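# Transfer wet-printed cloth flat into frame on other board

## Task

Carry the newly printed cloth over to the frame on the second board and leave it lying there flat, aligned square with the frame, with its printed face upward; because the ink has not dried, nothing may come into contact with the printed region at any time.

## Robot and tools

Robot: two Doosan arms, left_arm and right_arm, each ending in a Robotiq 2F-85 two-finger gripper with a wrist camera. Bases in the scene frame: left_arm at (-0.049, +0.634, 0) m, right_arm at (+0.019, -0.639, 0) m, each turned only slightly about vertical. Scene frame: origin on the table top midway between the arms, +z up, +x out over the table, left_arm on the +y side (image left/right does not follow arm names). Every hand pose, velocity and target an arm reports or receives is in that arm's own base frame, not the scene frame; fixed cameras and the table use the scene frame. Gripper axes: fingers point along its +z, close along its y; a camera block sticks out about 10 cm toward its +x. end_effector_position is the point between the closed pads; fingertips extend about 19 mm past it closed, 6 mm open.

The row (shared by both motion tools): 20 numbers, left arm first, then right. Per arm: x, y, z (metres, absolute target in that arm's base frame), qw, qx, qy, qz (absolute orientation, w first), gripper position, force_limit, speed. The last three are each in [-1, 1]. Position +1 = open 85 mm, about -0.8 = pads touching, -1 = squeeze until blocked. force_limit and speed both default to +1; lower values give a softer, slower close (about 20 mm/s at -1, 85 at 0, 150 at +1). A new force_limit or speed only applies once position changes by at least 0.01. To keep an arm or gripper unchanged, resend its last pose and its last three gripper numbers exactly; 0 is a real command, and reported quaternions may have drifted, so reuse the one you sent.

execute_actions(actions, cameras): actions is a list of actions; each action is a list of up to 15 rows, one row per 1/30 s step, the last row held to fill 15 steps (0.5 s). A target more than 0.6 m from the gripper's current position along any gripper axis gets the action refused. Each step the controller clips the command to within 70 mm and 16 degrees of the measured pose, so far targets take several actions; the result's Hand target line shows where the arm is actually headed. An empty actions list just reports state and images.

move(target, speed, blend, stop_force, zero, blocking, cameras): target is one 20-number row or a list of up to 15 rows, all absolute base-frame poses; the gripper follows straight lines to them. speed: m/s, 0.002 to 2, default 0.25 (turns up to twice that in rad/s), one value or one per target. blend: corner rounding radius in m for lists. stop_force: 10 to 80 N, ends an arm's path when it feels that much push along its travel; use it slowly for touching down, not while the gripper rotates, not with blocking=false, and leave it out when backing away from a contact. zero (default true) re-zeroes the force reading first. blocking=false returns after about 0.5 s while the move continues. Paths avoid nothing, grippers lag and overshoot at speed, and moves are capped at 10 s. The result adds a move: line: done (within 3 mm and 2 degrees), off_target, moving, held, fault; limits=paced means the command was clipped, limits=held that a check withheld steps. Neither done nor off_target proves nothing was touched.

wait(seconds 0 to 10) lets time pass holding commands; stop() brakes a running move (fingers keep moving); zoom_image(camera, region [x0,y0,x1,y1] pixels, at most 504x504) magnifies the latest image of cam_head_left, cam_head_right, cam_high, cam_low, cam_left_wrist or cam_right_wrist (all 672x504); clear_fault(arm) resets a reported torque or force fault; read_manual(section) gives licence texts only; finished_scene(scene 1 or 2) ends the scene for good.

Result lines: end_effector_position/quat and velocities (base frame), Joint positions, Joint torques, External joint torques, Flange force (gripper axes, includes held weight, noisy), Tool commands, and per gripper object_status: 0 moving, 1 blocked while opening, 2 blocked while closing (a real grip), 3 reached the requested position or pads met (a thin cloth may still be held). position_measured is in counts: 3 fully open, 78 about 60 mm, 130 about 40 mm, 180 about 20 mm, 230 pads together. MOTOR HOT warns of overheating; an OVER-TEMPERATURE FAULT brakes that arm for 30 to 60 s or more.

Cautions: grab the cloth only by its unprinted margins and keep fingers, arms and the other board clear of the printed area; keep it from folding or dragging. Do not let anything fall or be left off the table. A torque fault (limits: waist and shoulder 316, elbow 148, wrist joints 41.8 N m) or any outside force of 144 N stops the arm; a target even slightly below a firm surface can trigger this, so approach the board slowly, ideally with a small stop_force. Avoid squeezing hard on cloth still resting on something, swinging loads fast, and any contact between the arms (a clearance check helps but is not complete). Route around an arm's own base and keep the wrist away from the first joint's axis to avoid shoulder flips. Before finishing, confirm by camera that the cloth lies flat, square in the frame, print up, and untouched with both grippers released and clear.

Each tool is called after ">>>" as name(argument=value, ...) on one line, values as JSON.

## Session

>>> execute_actions(actions=[])

>>> zoom_image(camera="cam_head_left", region=[250, 200, 600, 460])

>>> zoom_image(camera="cam_high", region=[180, 130, 460, 340])

Scene clock: 0.00 s.
left_arm: end_effector_position=(+0.4738, +0.0213, +0.3537) position_measured=3 object_status=3 end_effector_quat_wxyz=(-0.219, +0.271, +0.898, +0.269) | right_arm: end_effector_position=(+0.7810, +0.6811, +0.3654) position_measured=3 object_status=3 end_effector_quat_wxyz=(-0.468, +0.751, +0.439, +0.159)
Joint positions: left_arm=[-0.334 0.068 1.865 0.515 1.704 0.191] | right_arm=[0.449 0.685 1.101 1.071 1.25 2.22]
Joint velocities: within noise
Joint torques (N m): no reading
External joint torques (N m): no reading
Flange force (N): no reading
Hand target: left_arm +0.4738, +0.0213, +0.3537; -0.219, +0.271, +0.898, +0.269 | right_arm +0.7810, +0.6811, +0.3654; -0.468, +0.751, +0.439, +0.159
Tool commands: left_gripper/position=+1.0 left_gripper/force_limit=+1.0 left_gripper/speed=+1.0 right_gripper/position=+1.0 right_gripper/force_limit=+1.0 right_gripper/speed=+1.0
camera_calibration:
cam_left_wrist: T_world_to_cam=[[0.580557, 0.747889, 0.321894, -0.389264], [0.813364, -0.51458, -0.27138, -0.257228], [-0.037322, 0.419368, -0.907049, 0.454853], [0, 0, 0, 1]] pos_world=[0.452186, -0.0319888, 0.46807]
cam_right_wrist: T_world_to_cam=[[0.801458, -0.232586, -0.550971, -0.25858], [-0.485254, -0.791393, -0.371786, 1.06353], [-0.349563, 0.565332, -0.747132, 0.292825], [0, 0, 0, 1]] pos_world=[0.825683, 0.615984, 0.471715]

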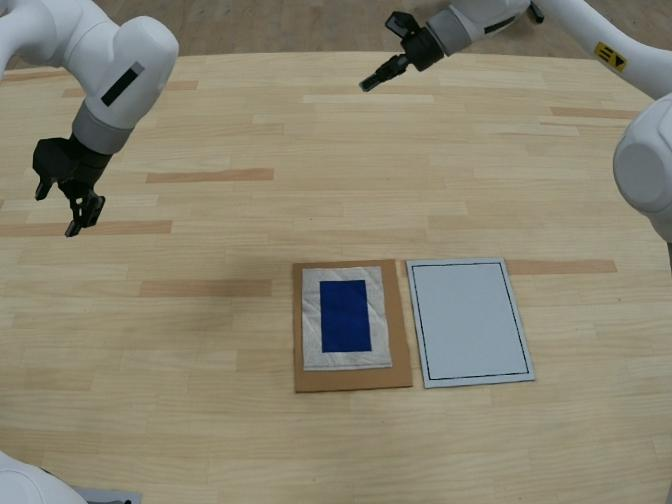

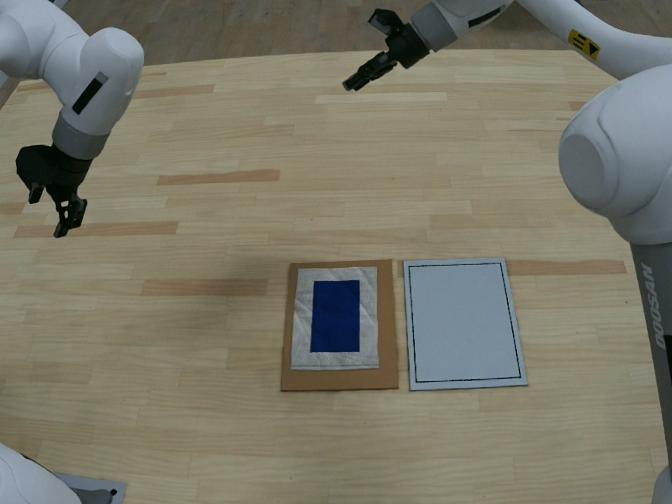

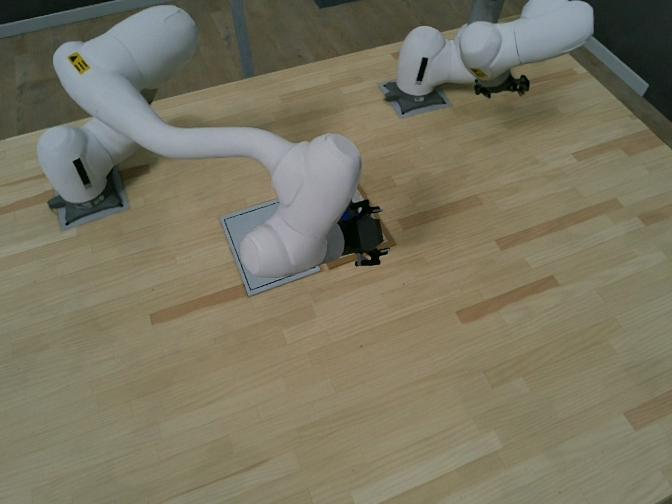

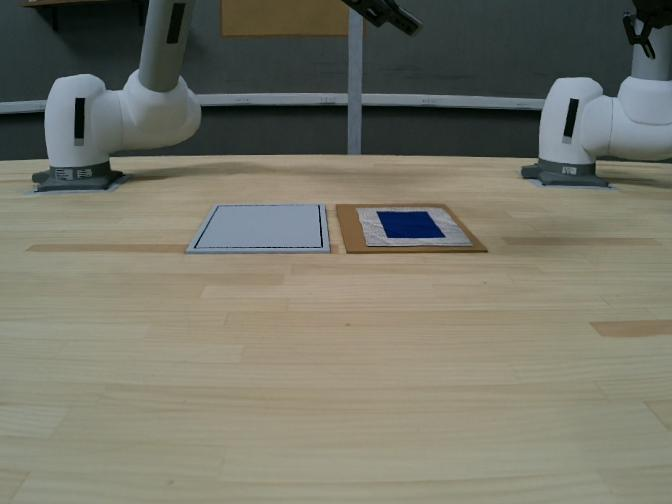

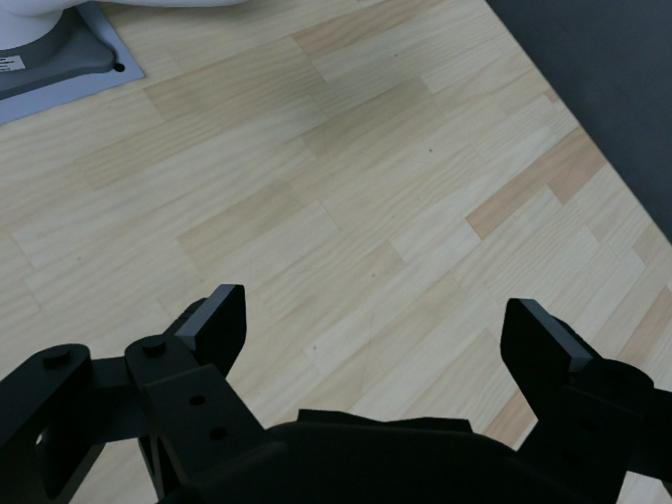

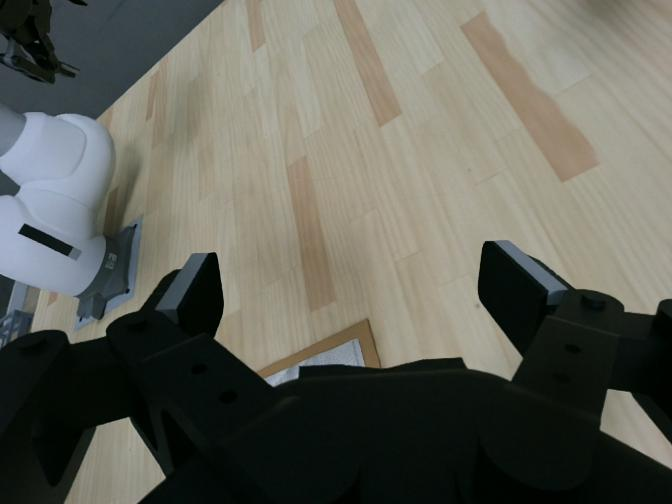

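Scaled by 1.440 from the camera's 672x504 image, which has a finer 960x720 frame.

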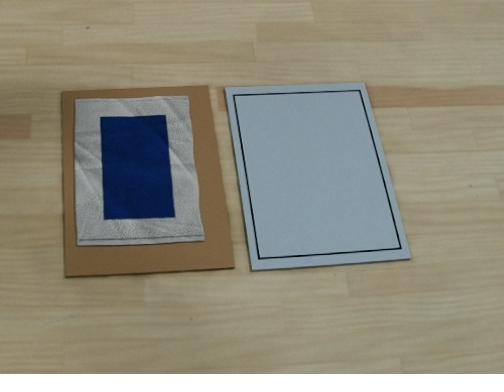

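Scaled by 1.800 from the camera's 672x504 image, which has a finer 960x720 frame.

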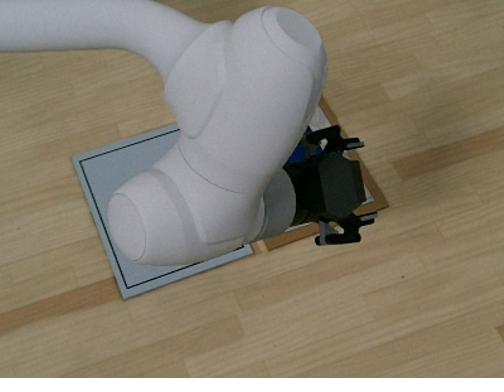

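>>> move(target=[0.4738,0.0213,0.3537,-0.219,0.271,0.898,0.269,1,1,1,0.4656,0.5094,0.45,0,0.7408,0.6717,0,0,-0.6,-1], speed=0.3)

>>> zoom_image(camera="cam_right_wrist", region=[120, 20, 600, 260])

Scene clock: 7.73 s.
left_arm: end_effector_position=(+0.4738, +0.0213, +0.3537) position_measured=3 object_status=3 end_effector_quat_wxyz=(-0.219, +0.271, +0.898, +0.269) | right_arm: end_effector_position=(+0.4656, +0.5094, +0.4500) position_measured=129 object_status=0 end_effector_quat_wxyz=(+0.000, +0.741, +0.672, +0.000)
Joint positions: left_arm=[-0.333 0.068 1.865 0.514 1.704 0.191] | right_arm=[0.78 0.212 1.395 0 1.535 2.449]
Joint velocities: within noise
Joint torques (N m): left_arm=[3.41 -47.34 -37.51 4.79 1.43 -0.56] | right_arm=[-2.67 -70.32 -41.98 3.71 0.03 -0.19]
External joint torques (N m): left_arm=[-3.3 -0.29 -2.54 0.09 -0.09 0.59] | right_arm=[2.89 4.26 -1.39 0.75 -0.09 0.19]
Flange force (N): left_arm=[-1.7 -1.3 -6.8] | right_arm=[10.7 2.4 -2.0]
Hand target: left_arm +0.4738, +0.0213, +0.3537; -0.219, +0.271, +0.898, +0.269 | right_arm +0.4656, +0.5094, +0.4500; +0.000, +0.741, +0.672, +0.000
Off the commanded pose: left_arm 0.000 m, 0 deg | right_arm 0.000 m, 0 deg.
move: done
camera_calibration:
cam_left_wrist: T_world_to_cam=[[0.580154, 0.748405, 0.321422, -0.388944], [0.813619, -0.51407, -0.27158, -0.257291], [-0.0380186, 0.419074, -0.907156, 0.455082], [0, 0, 0, 1]] pos_world=[0.452286, -0.0318905, 0.467971]
cam_right_wrist: T_world_to_cam=[[0.991313, -0.1211, 0.0513145, -0.415305], [-0.131521, -0.910208, 0.392714, 0.357944], [-0.00085088, -0.396051, -0.918228, 0.747206], [0, 0, 0, 1]] pos_world=[0.45941, 0.571442, 0.566847]

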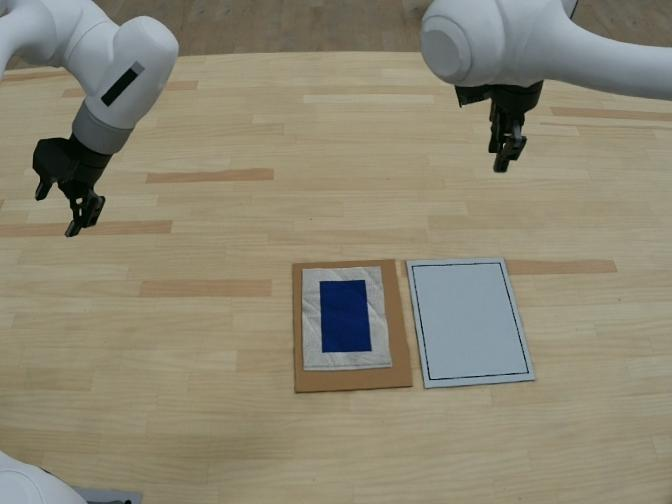

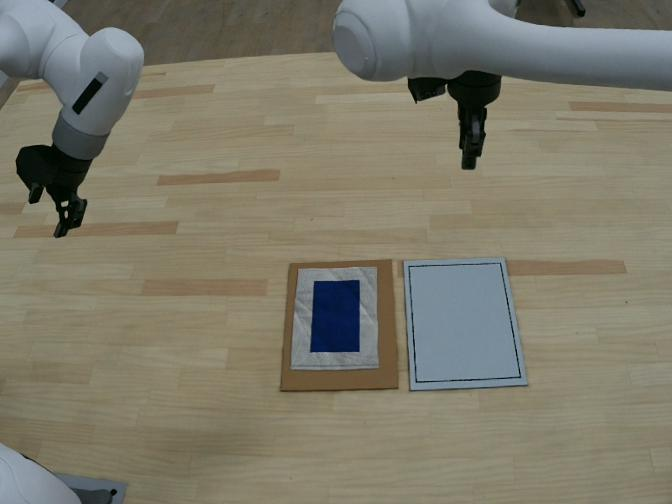

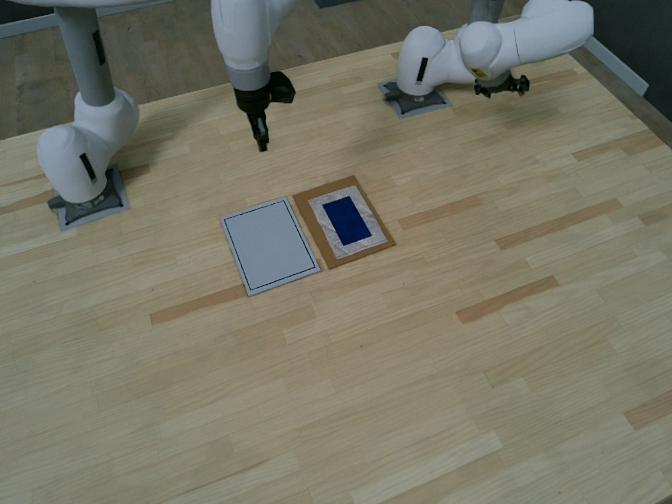

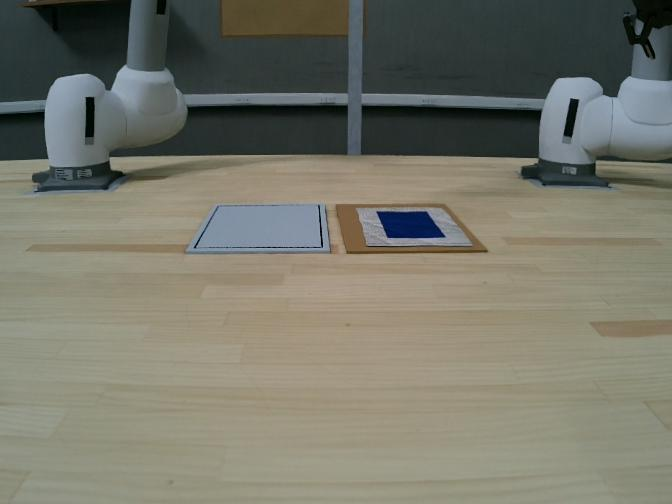

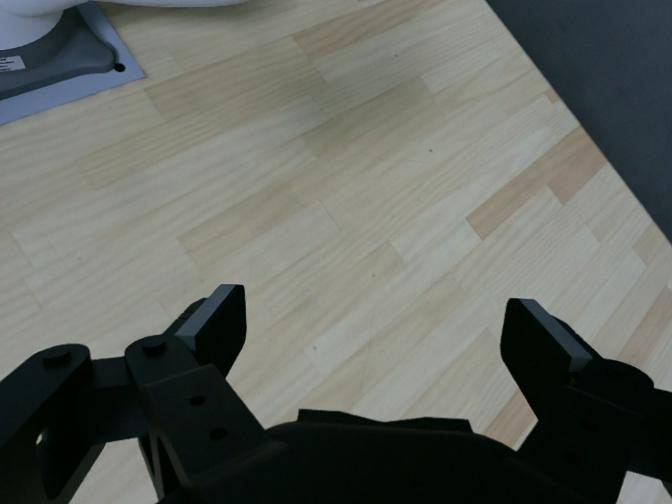

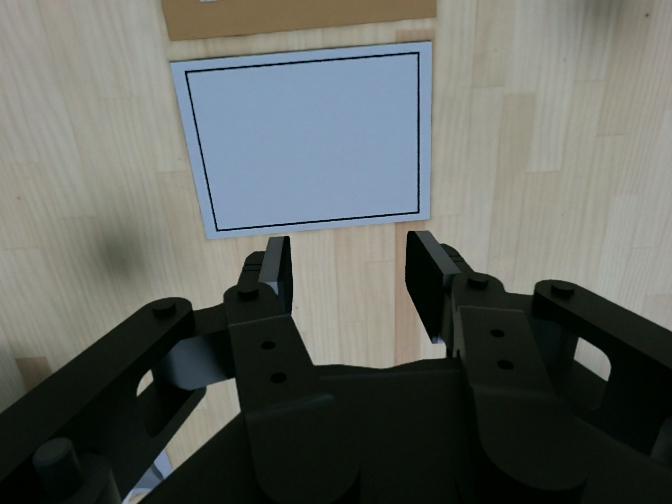

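Scaled by 1.050 from the camera's 672x504 image, which has a finer 960x720 frame.

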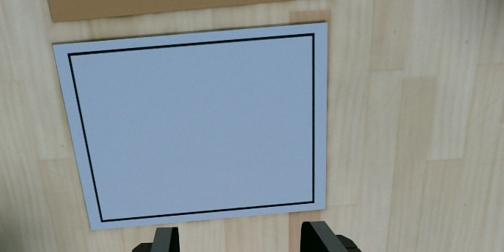

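>>> move(target=[0.4738,0.0213,0.3537,-0.219,0.271,0.898,0.269,1,1,1,0.4814,0.749,0.45,0,0.7408,0.6717,0,0,-0.6,-1], speed=0.3, cameras=["cam_right_wrist"])

>>> zoom_image(camera="cam_right_wrist", region=[160, 20, 460, 240])

Scene clock: 12.80 s.
left_arm: end_effector_position=(+0.4738, +0.0213, +0.3537) position_measured=3 object_status=3 end_effector_quat_wxyz=(-0.219, +0.271, +0.898, +0.269) | right_arm: end_effector_position=(+0.4814, +0.7490, +0.4501) position_measured=129 object_status=3 end_effector_quat_wxyz=(+0.000, +0.741, +0.672, +0.000)
Joint positions: left_arm=[-0.333 0.068 1.865 0.514 1.704 0.191] | right_arm=[0.961 0.569 0.887 0 1.685 2.629]
Joint velocities: within noise
Joint torques (N m): left_arm=[3.6 -47.24 -37.38 4.77 1.41 -0.51] | right_arm=[-2.53 -105.67 -41.85 3.73 -0.02 -0.17]
External joint torques (N m): left_arm=[-3.62 -0.03 -2.58 0.1 -0.07 0.54] | right_arm=[2.35 5.02 -1.34 0.68 -0.05 0.17]
Flange force (N): left_arm=[-2.2 -1.7 -7.2] | right_arm=[14.5 4.3 -4.0]
Hand target: left_arm +0.4738, +0.0213, +0.3537; -0.219, +0.271, +0.898, +0.269 | right_arm +0.4814, +0.7490, +0.4500; +0.000, +0.741, +0.672, +0.000
Off the commanded pose: left_arm 0.000 m, 0 deg | right_arm 0.000 m, 0 deg.
move: done
camera_calibration:
cam_right_wrist: T_world_to_cam=[[0.991302, -0.121141, 0.0514395, -0.40199], [-0.131608, -0.910203, 0.392696, 0.578115], [-0.000751324, -0.39605, -0.918228, 0.842157], [0, 0, 0, 1]] pos_world=[0.47521, 0.811042, 0.566947]
Images, in order (width x height): cam_right_wrist 672x504.

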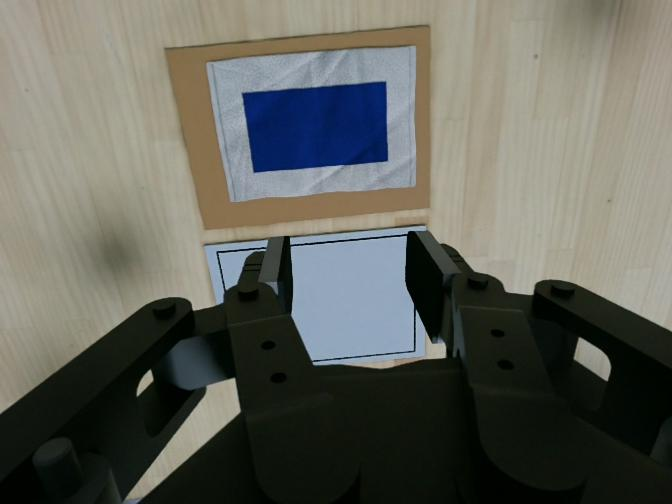

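Scaled by 1.680 from the camera's 672x504 image, which has a finer 960x720 frame.

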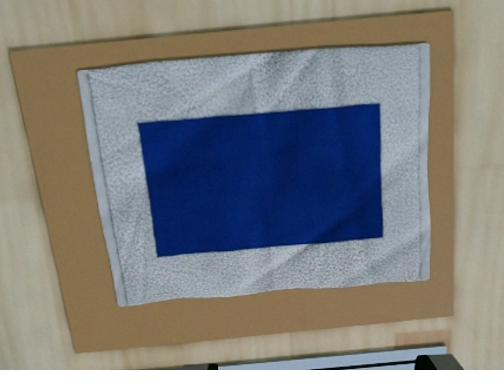

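>>> move(target=[[0.4738,0.0213,0.3537,-0.219,0.271,0.898,0.269,1,1,1,0.471,0.64,0.20,0,-0.0244,-0.9997,0,-0.38,-0.6,-1],[0.4738,0.0213,0.3537,-0.219,0.271,0.898,0.269,1,1,1,0.471,0.661,0.08,0,-0.0244,-0.9997,0,-0.38,-0.6,-1]], cameras=["cam_right_wrist","cam_high"], speed=0.25)

>>> zoom_image(camera="cam_right_wrist", region=[200, 100, 500, 325])

Scene clock: 21.57 s.
left_arm: end_effector_position=(+0.4738, +0.0213, +0.3537) position_measured=3 object_status=3 end_effector_quat_wxyz=(-0.219, +0.271, +0.898, +0.269) | right_arm: end_effector_position=(+0.4710, +0.6610, +0.0800) position_measured=177 object_status=3 end_effector_quat_wxyz=(+0.000, +0.024, +1.000, +0.000)
Joint positions: left_arm=[-0.333 0.068 1.865 0.514 1.704 0.191] | right_arm=[0.909 0.582 1.56 0 1 0.958]
Joint velocities: within noise
Joint torques (N m): left_arm=[3.38 -47.28 -37.38 4.8 1.44 -0.56] | right_arm=[-2.7 -101.11 -35.57 3.11 0.07 -0.21]
External joint torques (N m): left_arm=[-3.31 0.05 -2.55 0.06 -0.1 0.59] | right_arm=[2.81 6.32 -0.76 0.65 -0.02 0.21]
Flange force (N): left_arm=[-2.2 -1.2 -6.9] | right_arm=[-2.5 10.9 5.1]
Hand target: left_arm +0.4738, +0.0213, +0.3537; -0.219, +0.271, +0.898, +0.269 | right_arm +0.4710, +0.6610, +0.0800; +0.000, +0.024, +1.000, +0.000
Off the commanded pose: left_arm 0.000 m, 0 deg | right_arm 0.000 m, 0 deg.
move: done
camera_calibration:
cam_right_wrist: T_world_to_cam=[[0.0725206, 0.996041, 0.0514033, -0.688968], [0.915556, -0.086926, 0.392684, -0.39543], [0.395598, 0.0185849, -0.918236, 0.0068099], [0, 0, 0, 1]] pos_world=[0.409309, 0.651741, 0.196947]
Images, in order (width x height): cam_high 672x504, cam_right_wrist 672x504.

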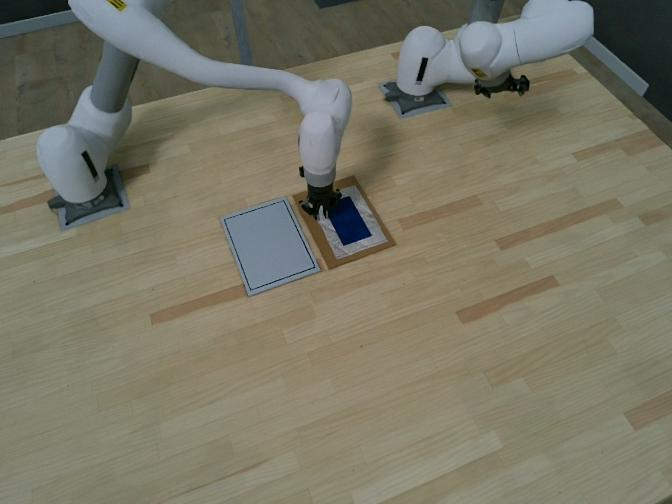

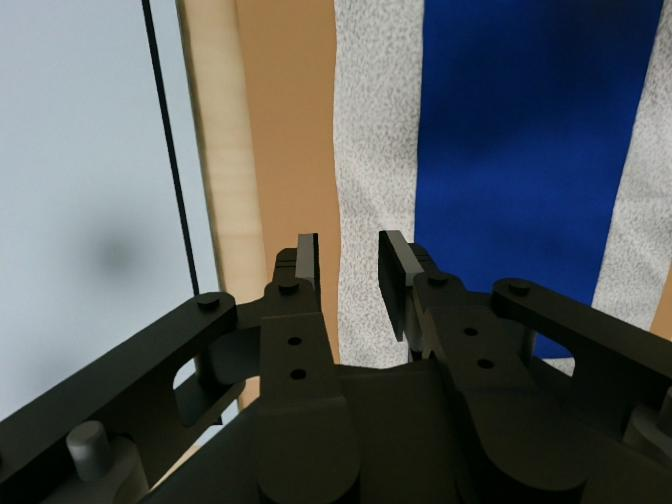

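Scaled by 1.680 from the camera's 672x504 image, which has a finer 960x720 frame.

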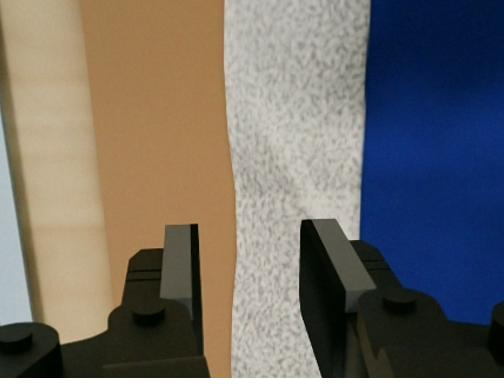

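>>> move(target=[0.4738,0.0213,0.3537,-0.219,0.271,0.898,0.269,1,1,1,0.471,0.6690,0.034,0,-0.0244,-0.9997,0,-0.38,-0.6,-1], cameras=[], speed=0.1)

>>> move(target=[0.4738,0.0213,0.3537,-0.219,0.271,0.898,0.269,1,1,1,0.471,0.6690,0.018,0,-0.0244,-0.9997,0,-0.38,-0.6,-1], cameras=["cam_right_wrist"], speed=0.005, stop_force=10)

>>> zoom_image(camera="cam_right_wrist", region=[200, 150, 500, 375])

Scene clock: 24.83 s.
left_arm: end_effector_position=(+0.4738, +0.0213, +0.3537) position_measured=3 object_status=3 end_effector_quat_wxyz=(-0.219, +0.271, +0.898, +0.269) | right_arm: end_effector_position=(+0.4710, +0.6689, +0.0340) position_measured=177 object_status=3 end_effector_quat_wxyz=(+0.000, +0.024, +1.000, +0.000)
Joint positions: left_arm=[-0.333 0.068 1.865 0.514 1.704 0.191] | right_arm=[0.915 0.632 1.571 0 0.939 0.964]
Joint velocities: within noise
Joint torques (N m): left_arm=[3.46 -47.2 -37.44 4.77 1.44 -0.53] | right_arm=[-2.53 -102.71 -33.83 2.95 0.12 -0.19]
External joint torques (N m): left_arm=[-3.43 -0.25 -2.54 0.1 -0.1 0.56] | right_arm=[2.68 4.77 -1.17 0.67 -0.09 0.19]
Flange force (N): left_arm=[-1.8 -1.5 -6.9] | right_arm=[-1.9 9.5 4.1]
Hand target: left_arm +0.4738, +0.0213, +0.3537; -0.219, +0.271, +0.898, +0.269 | right_arm +0.4710, +0.6690, +0.0340; +0.000, +0.024, +1.000, +0.000
Off the commanded pose: left_arm 0.000 m, 0 deg | right_arm 0.000 m, 0 deg.
move: done
No camera images: "cameras" was empty.

Scene clock: 26.93 s.
left_arm: end_effector_position=(+0.4738, +0.0213, +0.3537) position_measured=3 object_status=3 end_effector_quat_wxyz=(-0.219, +0.271, +0.898, +0.269) | right_arm: end_effector_position=(+0.4710, +0.6691, +0.0266) position_measured=177 object_status=3 end_effector_quat_wxyz=(+0.000, +0.024, +1.000, +0.000)
Joint positions: left_arm=[-0.333 0.068 1.865 0.514 1.704 0.191] | right_arm=[0.915 0.639 1.574 0 0.928 0.964]
Joint velocities: within noise
Joint torques (N m): left_arm=[3.43 -47.35 -37.41 4.79 1.43 -0.56] | right_arm=[-2.7 -88.6 -26.65 2.9 -0.23 -0.15]
External joint torques (N m): left_arm=[-3.44 0.3 -2.5 0.07 -0.09 0.59] | right_arm=[2.69 -9.72 -8 0.68 0.27 0.15]
Flange force (N): left_arm=[-2.6 -1.3 -7.0] | right_arm=[-0.7 7.6 -13.5]
Hand target: left_arm +0.4738, +0.0213, +0.3537; -0.219, +0.271, +0.898, +0.269 | right_arm +0.4710, +0.6691, +0.0266; +0.000, +0.024, +1.000, +0.000
Off the commanded pose: left_arm 0.000 m, 0 deg | right_arm 0.009 m, 0 deg.
move: contact (right_arm)
camera_calibration:
cam_right_wrist: T_world_to_cam=[[0.07247, 0.996039, 0.0515114, -0.69428], [0.915472, -0.0869263, 0.39288, -0.373711], [0.395802, 0.0186852, -0.918146, -0.0426294], [0, 0, 0, 1]] pos_world=[0.409309, 0.659841, 0.143447]
Images, in order (width x height): cam_right_wrist 672x504.

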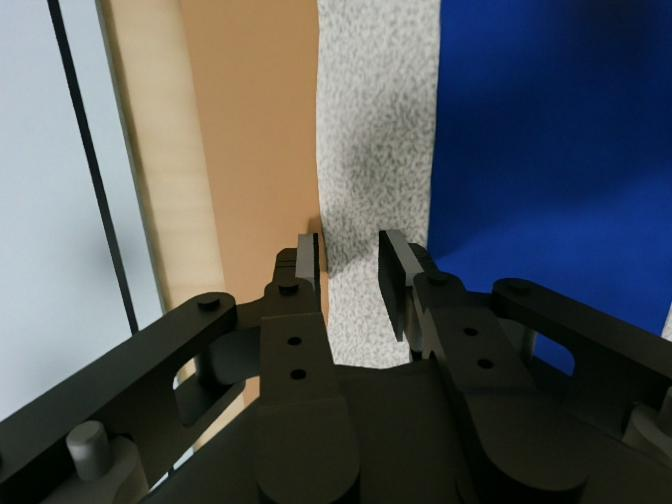

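Scaled by 1.680 from the camera's 672x504 image, which has a finer 960x720 frame.

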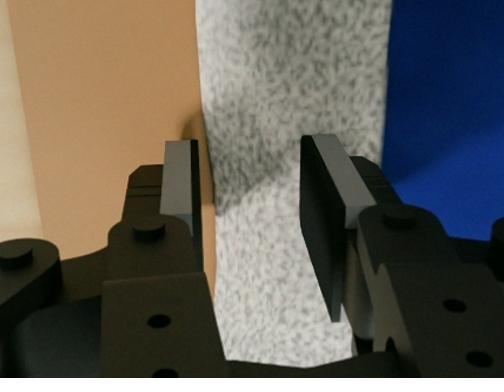

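>>> move(target=[0.4738,0.0213,0.3537,-0.219,0.271,0.898,0.269,1,1,1,0.471,0.6690,0.0267,0,-0.0244,-0.9997,0,-1,-0.6,-1], cameras=["cam_right_wrist"], speed=0.02)

Scene clock: 31.67 s.
left_arm: end_effector_position=(+0.4738, +0.0213, +0.3537) position_measured=3 object_status=3 end_effector_quat_wxyz=(-0.219, +0.271, +0.898, +0.269) | right_arm: end_effector_position=(+0.4710, +0.6690, +0.0267) position_measured=230 object_status=3 end_effector_quat_wxyz=(+0.000, +0.024, +1.000, +0.000)
Joint positions: left_arm=[-0.333 0.068 1.865 0.514 1.704 0.191] | right_arm=[0.915 0.639 1.574 0 0.928 0.964]
Joint velocities: within noise
Joint torques (N m): left_arm=[3.41 -47.41 -37.44 4.78 1.42 -0.54] | right_arm=[-2.28 -90.03 -26.97 2.98 -0.06 -0.16]
External joint torques (N m): left_arm=[-3.34 0.18 -2.47 0.08 -0.08 0.57] | right_arm=[2.4 -7.81 -7.55 0.58 0.1 0.16]
Flange force (N): left_arm=[-2.4 -1.3 -6.8] | right_arm=[-1.6 8.4 -11.2]
Hand target: left_arm +0.4738, +0.0213, +0.3537; -0.219, +0.271, +0.898, +0.269 | right_arm +0.4710, +0.6690, +0.0267; +0.000, +0.024, +1.000, +0.000
Off the commanded pose: left_arm 0.000 m, 0 deg | right_arm 0.000 m, 0 deg.
move: done
camera_calibration:
cam_right_wrist: T_world_to_cam=[[0.0724681, 0.996052, 0.0512731, -0.694158], [0.91556, -0.0868265, 0.392698, -0.373834], [0.395599, 0.0184855, -0.918237, -0.0423072], [0, 0, 0, 1]] pos_world=[0.409309, 0.659741, 0.143547]
Images, in order (width x height): cam_right_wrist 672x504.

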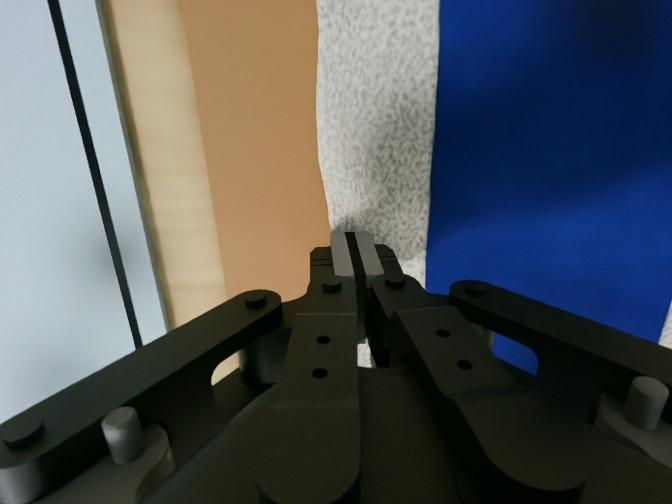

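>>> move(target=[[0.4738,0.0213,0.3537,-0.219,0.271,0.898,0.269,1,1,1,0.471,0.6690,0.04,0,-0.0244,-0.9997,0,-1,-0.6,-1],[0.4738,0.0213,0.3537,-0.219,0.271,0.898,0.269,1,1,1,0.471,0.6690,0.04,0,-0.0244,-0.9997,0,-0.36,-0.6,-1]], cameras=["cam_right_wrist"], speed=0.05)

>>> zoom_image(camera="cam_right_wrist", region=[200, 150, 500, 375])

Scene clock: 36.60 s.
left_arm: end_effector_position=(+0.4738, +0.0213, +0.3537) position_measured=3 object_status=3 end_effector_quat_wxyz=(-0.219, +0.271, +0.898, +0.269) | right_arm: end_effector_position=(+0.4710, +0.6690, +0.0400) position_measured=174 object_status=0 end_effector_quat_wxyz=(+0.000, +0.024, +1.000, +0.000)
Joint positions: left_arm=[-0.333 0.068 1.865 0.514 1.704 0.191] | right_arm=[0.915 0.627 1.568 0 0.947 0.964]
Joint velocities: within noise
Joint torques (N m): left_arm=[3.48 -47.23 -37.38 4.83 1.43 -0.54] | right_arm=[-2.41 -102.42 -33.98 2.97 0.11 -0.18]
External joint torques (N m): left_arm=[-3.39 -0.11 -2.56 0.03 -0.09 0.56] | right_arm=[2.53 4.86 -1.16 0.67 -0.07 0.18]
Flange force (N): left_arm=[-2.0 -1.4 -7.0] | right_arm=[-2.1 9.5 4.1]
Hand target: left_arm +0.4738, +0.0213, +0.3537; -0.219, +0.271, +0.898, +0.269 | right_arm +0.4710, +0.6690, +0.0400; +0.000, +0.024, +1.000, +0.000
Off the commanded pose: left_arm 0.000 m, 0 deg | right_arm 0.000 m, 0 deg.
move: done
camera_calibration:
cam_right_wrist: T_world_to_cam=[[0.0724292, 0.99605, 0.0513647, -0.694837], [0.915563, -0.0868268, 0.39269, -0.379057], [0.395598, 0.0185855, -0.918236, -0.0301607], [0, 0, 0, 1]] pos_world=[0.409309, 0.659741, 0.156847]
Images, in order (width x height): cam_right_wrist 672x504.

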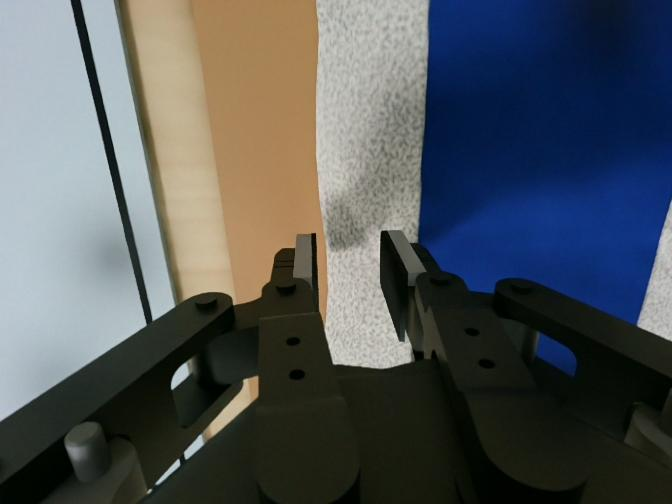

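Scaled by 1.680 from the camera's 672x504 image, which has a finer 960x720 frame.

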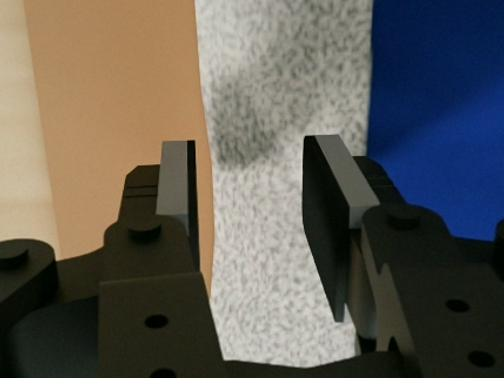

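>>> move(target=[0.4738,0.0213,0.3537,-0.219,0.271,0.898,0.269,1,1,1,0.471,0.6690,0.030,0,-0.0244,-0.9997,0,-0.36,-0.6,-1], cameras=[], speed=0.03)

>>> move(target=[0.4738,0.0213,0.3537,-0.219,0.271,0.898,0.269,1,1,1,0.471,0.6690,0.018,0,-0.0244,-0.9997,0,-0.36,-0.6,-1], cameras=[], speed=0.005, stop_force=20)

>>> move(target=[0.4738,0.0213,0.3537,-0.219,0.271,0.898,0.269,1,1,1,0.471,0.6690,0.0263,0,-0.0244,-0.9997,0,-1,-0.6,-1], cameras=["cam_right_wrist"], speed=0.02)

Scene clock: 38.93 s.
left_arm: end_effector_position=(+0.4738, +0.0213, +0.3537) position_measured=3 object_status=3 end_effector_quat_wxyz=(-0.219, +0.271, +0.898, +0.269) | right_arm: end_effector_position=(+0.4710, +0.6690, +0.0300) position_measured=174 object_status=3 end_effector_quat_wxyz=(+0.000, +0.024, +1.000, +0.000)
Joint positions: left_arm=[-0.333 0.068 1.865 0.514 1.704 0.191] | right_arm=[0.915 0.636 1.572 0 0.933 0.964]
Joint velocities: within noise
Joint torques (N m): left_arm=[3.47 -47.33 -37.25 4.75 1.41 -0.53] | right_arm=[-2.51 -102.74 -33.67 2.95 0.04 -0.19]
External joint torques (N m): left_arm=[-3.48 0.35 -2.66 0.11 -0.07 0.56] | right_arm=[2.55 5.1 -1.02 0.63 0 0.19]
Flange force (N): left_arm=[-2.8 -1.2 -7.3] | right_arm=[-2.1 9.5 4.4]
Hand target: left_arm +0.4738, +0.0213, +0.3537; -0.219, +0.271, +0.898, +0.269 | right_arm +0.4710, +0.6690, +0.0300; +0.000, +0.024, +1.000, +0.000
Off the commanded pose: left_arm 0.000 m, 0 deg | right_arm 0.000 m, 0 deg.
move: done
No camera images: "cameras" was empty.

Scene clock: 40.30 s.
left_arm: end_effector_position=(+0.4738, +0.0213, +0.3537) position_measured=3 object_status=3 end_effector_quat_wxyz=(-0.219, +0.271, +0.898, +0.269) | right_arm: end_effector_position=(+0.4711, +0.6691, +0.0263) position_measured=174 object_status=3 end_effector_quat_wxyz=(+0.000, +0.024, +1.000, +0.000)
Joint positions: left_arm=[-0.333 0.068 1.865 0.514 1.704 0.191] | right_arm=[0.915 0.64 1.574 0 0.927 0.964]
Joint velocities: within noise
Joint torques (N m): left_arm=[3.64 -47.35 -37.37 4.79 1.44 -0.55] | right_arm=[-2.58 -81.28 -23.15 2.85 -0.35 -0.16]
External joint torques (N m): left_arm=[-3.69 0.2 -2.6 0.08 -0.11 0.58] | right_arm=[2.42 -16.87 -11.48 0.72 0.39 0.16]
Flange force (N): left_arm=[-2.6 -1.6 -7.3] | right_arm=[-0.5 6.6 -22.3]
Hand target: left_arm +0.4738, +0.0213, +0.3537; -0.219, +0.271, +0.898, +0.269 | right_arm +0.4711, +0.6691, +0.0263; +0.000, +0.024, +1.000, +0.000
Off the commanded pose: left_arm 0.000 m, 0 deg | right_arm 0.008 m, 0 deg.
move: contact (right_arm)
No camera images: "cameras" was empty.

Scene clock: 41.67 s.
left_arm: end_effector_position=(+0.4738, +0.0213, +0.3537) position_measured=3 object_status=3 end_effector_quat_wxyz=(-0.219, +0.271, +0.898, +0.269) | right_arm: end_effector_position=(+0.4710, +0.6690, +0.0263) position_measured=230 object_status=3 end_effector_quat_wxyz=(+0.000, +0.024, +1.000, +0.000)
Joint positions: left_arm=[-0.333 0.068 1.865 0.514 1.704 0.191] | right_arm=[0.915 0.64 1.574 0 0.928 0.964]
Joint velocities: within noise
Joint torques (N m): left_arm=[3.48 -47.36 -37.32 4.78 1.43 -0.53] | right_arm=[-2.2 -78.19 -20.7 3.05 0.02 -0.2]
External joint torques (N m): left_arm=[-3.54 0.18 -2.63 0.08 -0.09 0.56] | right_arm=[2.39 -19.9 -13.87 0.52 0.03 0.2]
Flange force (N): left_arm=[-2.6 -1.4 -7.3] | right_arm=[-1.2 7.8 -25.8]
Hand target: left_arm +0.4738, +0.0213, +0.3537; -0.219, +0.271, +0.898, +0.269 | right_arm +0.4710, +0.6690, +0.0263; +0.000, +0.024, +1.000, +0.000
Off the commanded pose: left_arm 0.000 m, 0 deg | right_arm 0.000 m, 0 deg.
move: done
camera_calibration:
cam_right_wrist: T_world_to_cam=[[0.0724616, 0.996053, 0.0512703, -0.694135], [0.91556, -0.0868194, 0.392698, -0.373682], [0.395599, 0.0184855, -0.918237, -0.0426746], [0, 0, 0, 1]] pos_world=[0.409309, 0.659741, 0.143147]
Images, in order (width x height): cam_right_wrist 672x504.

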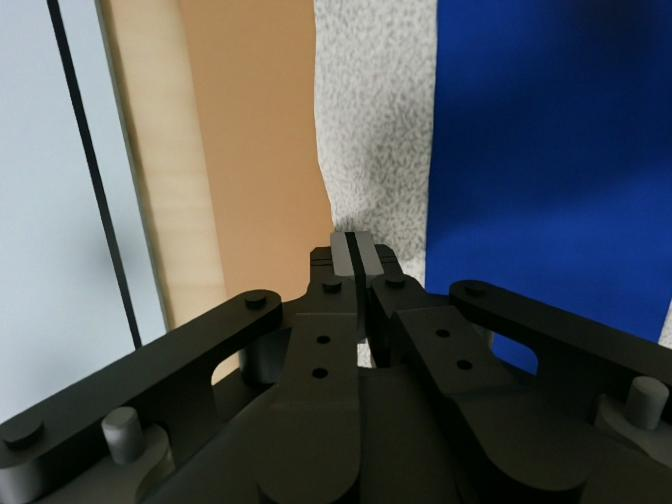

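>>> move(target=[[0.4738,0.0213,0.3537,-0.219,0.271,0.898,0.269,1,1,1,0.471,0.6690,0.05,0,-0.0244,-0.9997,0,-1,-0.6,-1],[0.4738,0.0213,0.3537,-0.219,0.271,0.898,0.269,1,1,1,0.471,0.6690,0.05,0.0006,-0.0244,-0.9994,-0.0262,-0.32,-0.6,-1],[0.4738,0.0213,0.3537,-0.219,0.271,0.898,0.269,1,1,1,0.471,0.668,0.034,0.0006,-0.0244,-0.9994,-0.0262,-0.32,-0.6,-1]], cameras=[], speed=0.05)

>>> move(target=[0.4738,0.0213,0.3537,-0.219,0.271,0.898,0.269,1,1,1,0.471,0.668,0.018,0.0006,-0.0244,-0.9994,-0.0262,-0.32,-0.6,-1], cameras=["cam_right_wrist"], speed=0.005, stop_force=15)

>>> zoom_image(camera="cam_right_wrist", region=[200, 150, 500, 375])

Scene clock: 55.37 s.
left_arm: end_effector_position=(+0.4738, +0.0213, +0.3537) position_measured=3 object_status=3 end_effector_quat_wxyz=(-0.219, +0.271, +0.898, +0.269) | right_arm: end_effector_position=(+0.4710, +0.6680, +0.0340) position_measured=169 object_status=3 end_effector_quat_wxyz=(-0.001, +0.024, +0.999, +0.026)
Joint positions: left_arm=[-0.333 0.068 1.865 0.514 1.704 0.191] | right_arm=[0.903 0.616 1.601 0.042 0.884 0.926]
Joint velocities: within noise
Joint torques (N m): left_arm=[3.45 -47.23 -37.39 4.75 1.42 -0.56] | right_arm=[-2.81 -101.14 -33.51 2.98 -0.08 -0.2]
External joint torques (N m): left_arm=[-3.35 -0.21 -2.58 0.11 -0.07 0.59] | right_arm=[2.66 5.01 -1.28 0.65 0 0.21]
Flange force (N): left_arm=[-1.8 -1.3 -7.0] | right_arm=[-2.3 9.7 4.8]
Hand target: left_arm +0.4738, +0.0213, +0.3537; -0.219, +0.271, +0.898, +0.269 | right_arm +0.4710, +0.6680, +0.0340; -0.001, +0.024, +0.999, +0.026
Off the commanded pose: left_arm 0.000 m, 0 deg | right_arm 0.000 m, 0 deg.
move: done
No camera images: "cameras" was empty.

Scene clock: 57.70 s.
left_arm: end_effector_position=(+0.4738, +0.0213, +0.3537) position_measured=3 object_status=3 end_effector_quat_wxyz=(-0.219, +0.271, +0.898, +0.269) | right_arm: end_effector_position=(+0.4710, +0.6681, +0.0254) position_measured=169 object_status=3 end_effector_quat_wxyz=(-0.001, +0.024, +0.999, +0.026)
Joint positions: left_arm=[-0.333 0.068 1.865 0.514 1.704 0.191] | right_arm=[0.903 0.624 1.606 0.042 0.871 0.925]
Joint velocities: within noise
Joint torques (N m): left_arm=[3.23 -47.21 -37.4 4.77 1.44 -0.54] | right_arm=[-2.57 -84.74 -25.03 2.74 0.06 -0.19]
External joint torques (N m): left_arm=[-3.29 0.22 -2.51 0.09 -0.11 0.57] | right_arm=[2.34 -11.92 -9.49 0.86 -0.14 0.19]
Flange force (N): left_arm=[-2.5 -1.1 -6.8] | right_arm=[-1.1 8.2 -15.5]
Hand target: left_arm +0.4738, +0.0213, +0.3537; -0.219, +0.271, +0.898, +0.269 | right_arm +0.4710, +0.6681, +0.0254; -0.001, +0.024, +0.999, +0.026
Off the commanded pose: left_arm 0.000 m, 0 deg | right_arm 0.007 m, 0 deg.
move: contact (right_arm)
camera_calibration:
cam_right_wrist: T_world_to_cam=[[0.0724798, 0.991968, 0.10366, -0.691794], [0.915472, -0.107413, 0.387779, -0.35951], [0.395799, 0.0667917, -0.915905, -0.0759133], [0, 0, 0, 1]] pos_world=[0.409309, 0.652693, 0.141593]
Images, in order (width x height): cam_right_wrist 672x504.

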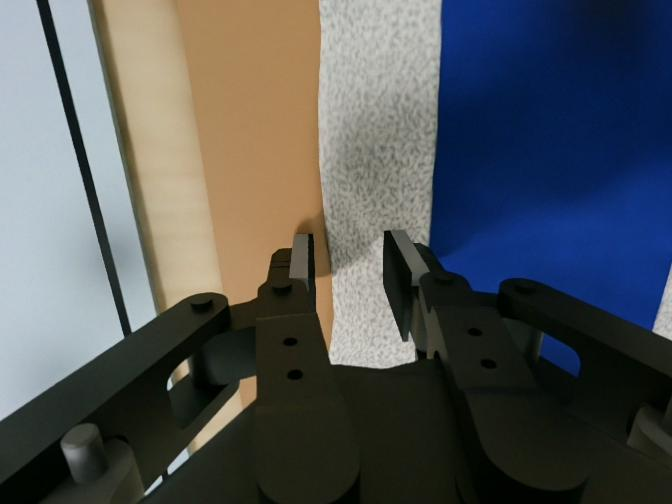

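Scaled by 1.680 from the camera's 672x504 image, which has a finer 960x720 frame.

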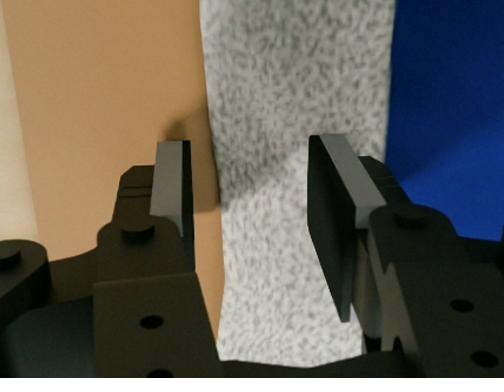

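>>> move(target=[0.4738,0.0213,0.3537,-0.219,0.271,0.898,0.269,1,1,1,0.471,0.668,0.0254,0.0006,-0.0244,-0.9994,-0.0262,-0.6,-0.6,-1], cameras=["cam_right_wrist"], speed=0.02)

>>> zoom_image(camera="cam_right_wrist", region=[200, 150, 500, 375])

Scene clock: 60.20 s.
left_arm: end_effector_position=(+0.4738, +0.0213, +0.3537) position_measured=3 object_status=3 end_effector_quat_wxyz=(-0.219, +0.271, +0.898, +0.269) | right_arm: end_effector_position=(+0.4710, +0.6680, +0.0254) position_measured=205 object_status=0 end_effector_quat_wxyz=(-0.001, +0.024, +0.999, +0.026)
Joint positions: left_arm=[-0.333 0.068 1.865 0.514 1.704 0.191] | right_arm=[0.903 0.624 1.606 0.042 0.871 0.925]
Joint velocities: within noise
Joint torques (N m): left_arm=[3.57 -47.35 -37.33 4.81 1.4 -0.53] | right_arm=[-9.58 -63.06 -5.28 0.21 4.51 -0.19]
External joint torques (N m): left_arm=[-3.62 0.4 -2.57 0.05 -0.06 0.56] | right_arm=[9.69 -32.85 -28.9 3.37 -4.58 0.19]
Flange force (N): left_arm=[-2.9 -1.5 -7.3] | right_arm=[-1.0 26.2 -37.8]
Hand target: left_arm +0.4738, +0.0213, +0.3537; -0.219, +0.271, +0.898, +0.269 | right_arm +0.4710, +0.6680, +0.0254; -0.001, +0.024, +0.999, +0.026
Off the commanded pose: left_arm 0.000 m, 0 deg | right_arm 0.000 m, 0 deg.
move: done
camera_calibration:
cam_right_wrist: T_world_to_cam=[[0.0724374, 0.991987, 0.103516, -0.691768], [0.915526, -0.107309, 0.387681, -0.359586], [0.395682, 0.0666889, -0.915963, -0.0757896], [0, 0, 0, 1]] pos_world=[0.409309, 0.652692, 0.141593]
Images, in order (width x height): cam_right_wrist 672x504.

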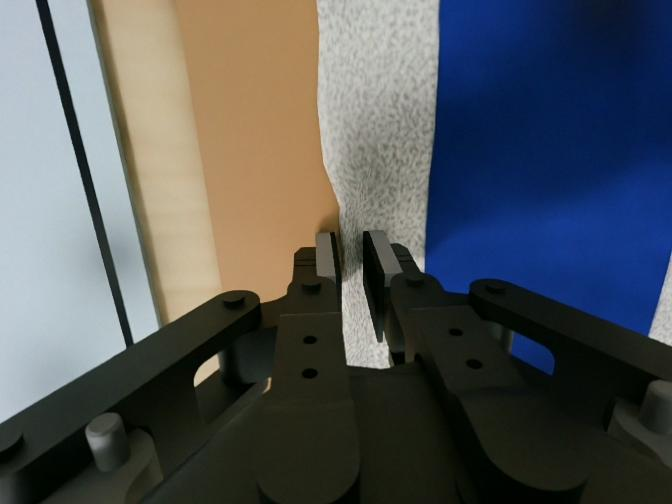

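Scaled by 1.680 from the camera's 672x504 image, which has a finer 960x720 frame.

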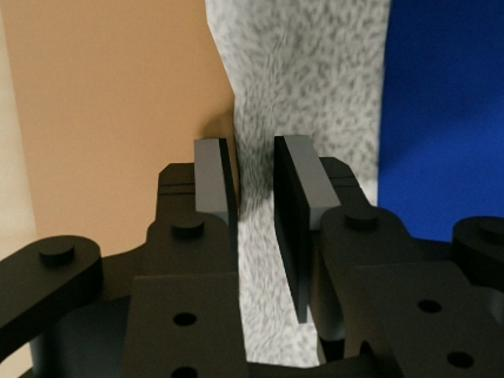

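>>> move(target=[0.4738,0.0213,0.3537,-0.219,0.271,0.898,0.269,1,1,1,0.471,0.668,0.0256,0.0006,-0.0244,-0.9994,-0.0262,-1,-0.6,-1], cameras=["cam_right_wrist"], speed=0.02)

>>> zoom_image(camera="cam_right_wrist", region=[200, 150, 500, 375])

Scene clock: 62.70 s.
left_arm: end_effector_position=(+0.4738, +0.0213, +0.3537) position_measured=3 object_status=3 end_effector_quat_wxyz=(-0.219, +0.271, +0.898, +0.269) | right_arm: end_effector_position=(+0.4710, +0.6680, +0.0256) position_measured=223 object_status=2 end_effector_quat_wxyz=(-0.001, +0.024, +0.999, +0.026)
Joint positions: left_arm=[-0.333 0.068 1.865 0.514 1.704 0.191] | right_arm=[0.903 0.624 1.606 0.042 0.871 0.925]
Joint velocities: within noise
Joint torques (N m): left_arm=[3.59 -47.32 -37.41 4.78 1.42 -0.57] | right_arm=[-8.92 -66.51 -7.85 0.61 4.11 -0.22]
External joint torques (N m): left_arm=[-3.5 0.14 -2.54 0.08 -0.08 0.6] | right_arm=[8.92 -30.23 -26.62 2.99 -4.18 0.22]
Flange force (N): left_arm=[-2.4 -1.4 -7.1] | right_arm=[-0.9 24.2 -34.8]
Hand target: left_arm +0.4738, +0.0213, +0.3537; -0.219, +0.271, +0.898, +0.269 | right_arm +0.4710, +0.6680, +0.0256; -0.001, +0.024, +0.999, +0.026
Off the commanded pose: left_arm 0.000 m, 0 deg | right_arm 0.000 m, 0 deg.
move: done
camera_calibration:
cam_right_wrist: T_world_to_cam=[[0.0724862, 0.991992, 0.103429, -0.691701], [0.915521, -0.10732, 0.387689, -0.359666], [0.395685, 0.0665893, -0.915969, -0.0755349], [0, 0, 0, 1]] pos_world=[0.409309, 0.652592, 0.141793]
Images, in order (width x height): cam_right_wrist 672x504.

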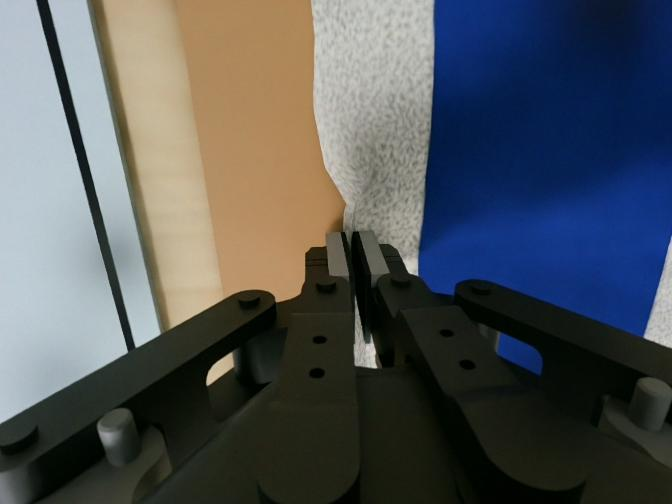

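Scaled by 1.680 from the camera's 672x504 image, which has a finer 960x720 frame.

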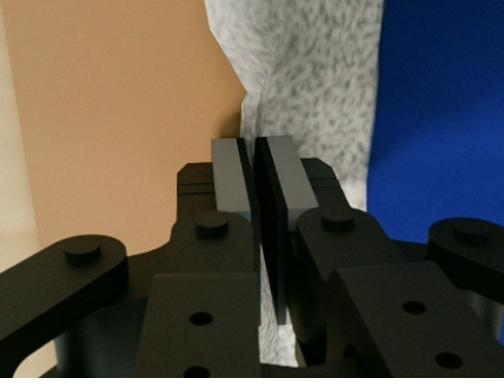

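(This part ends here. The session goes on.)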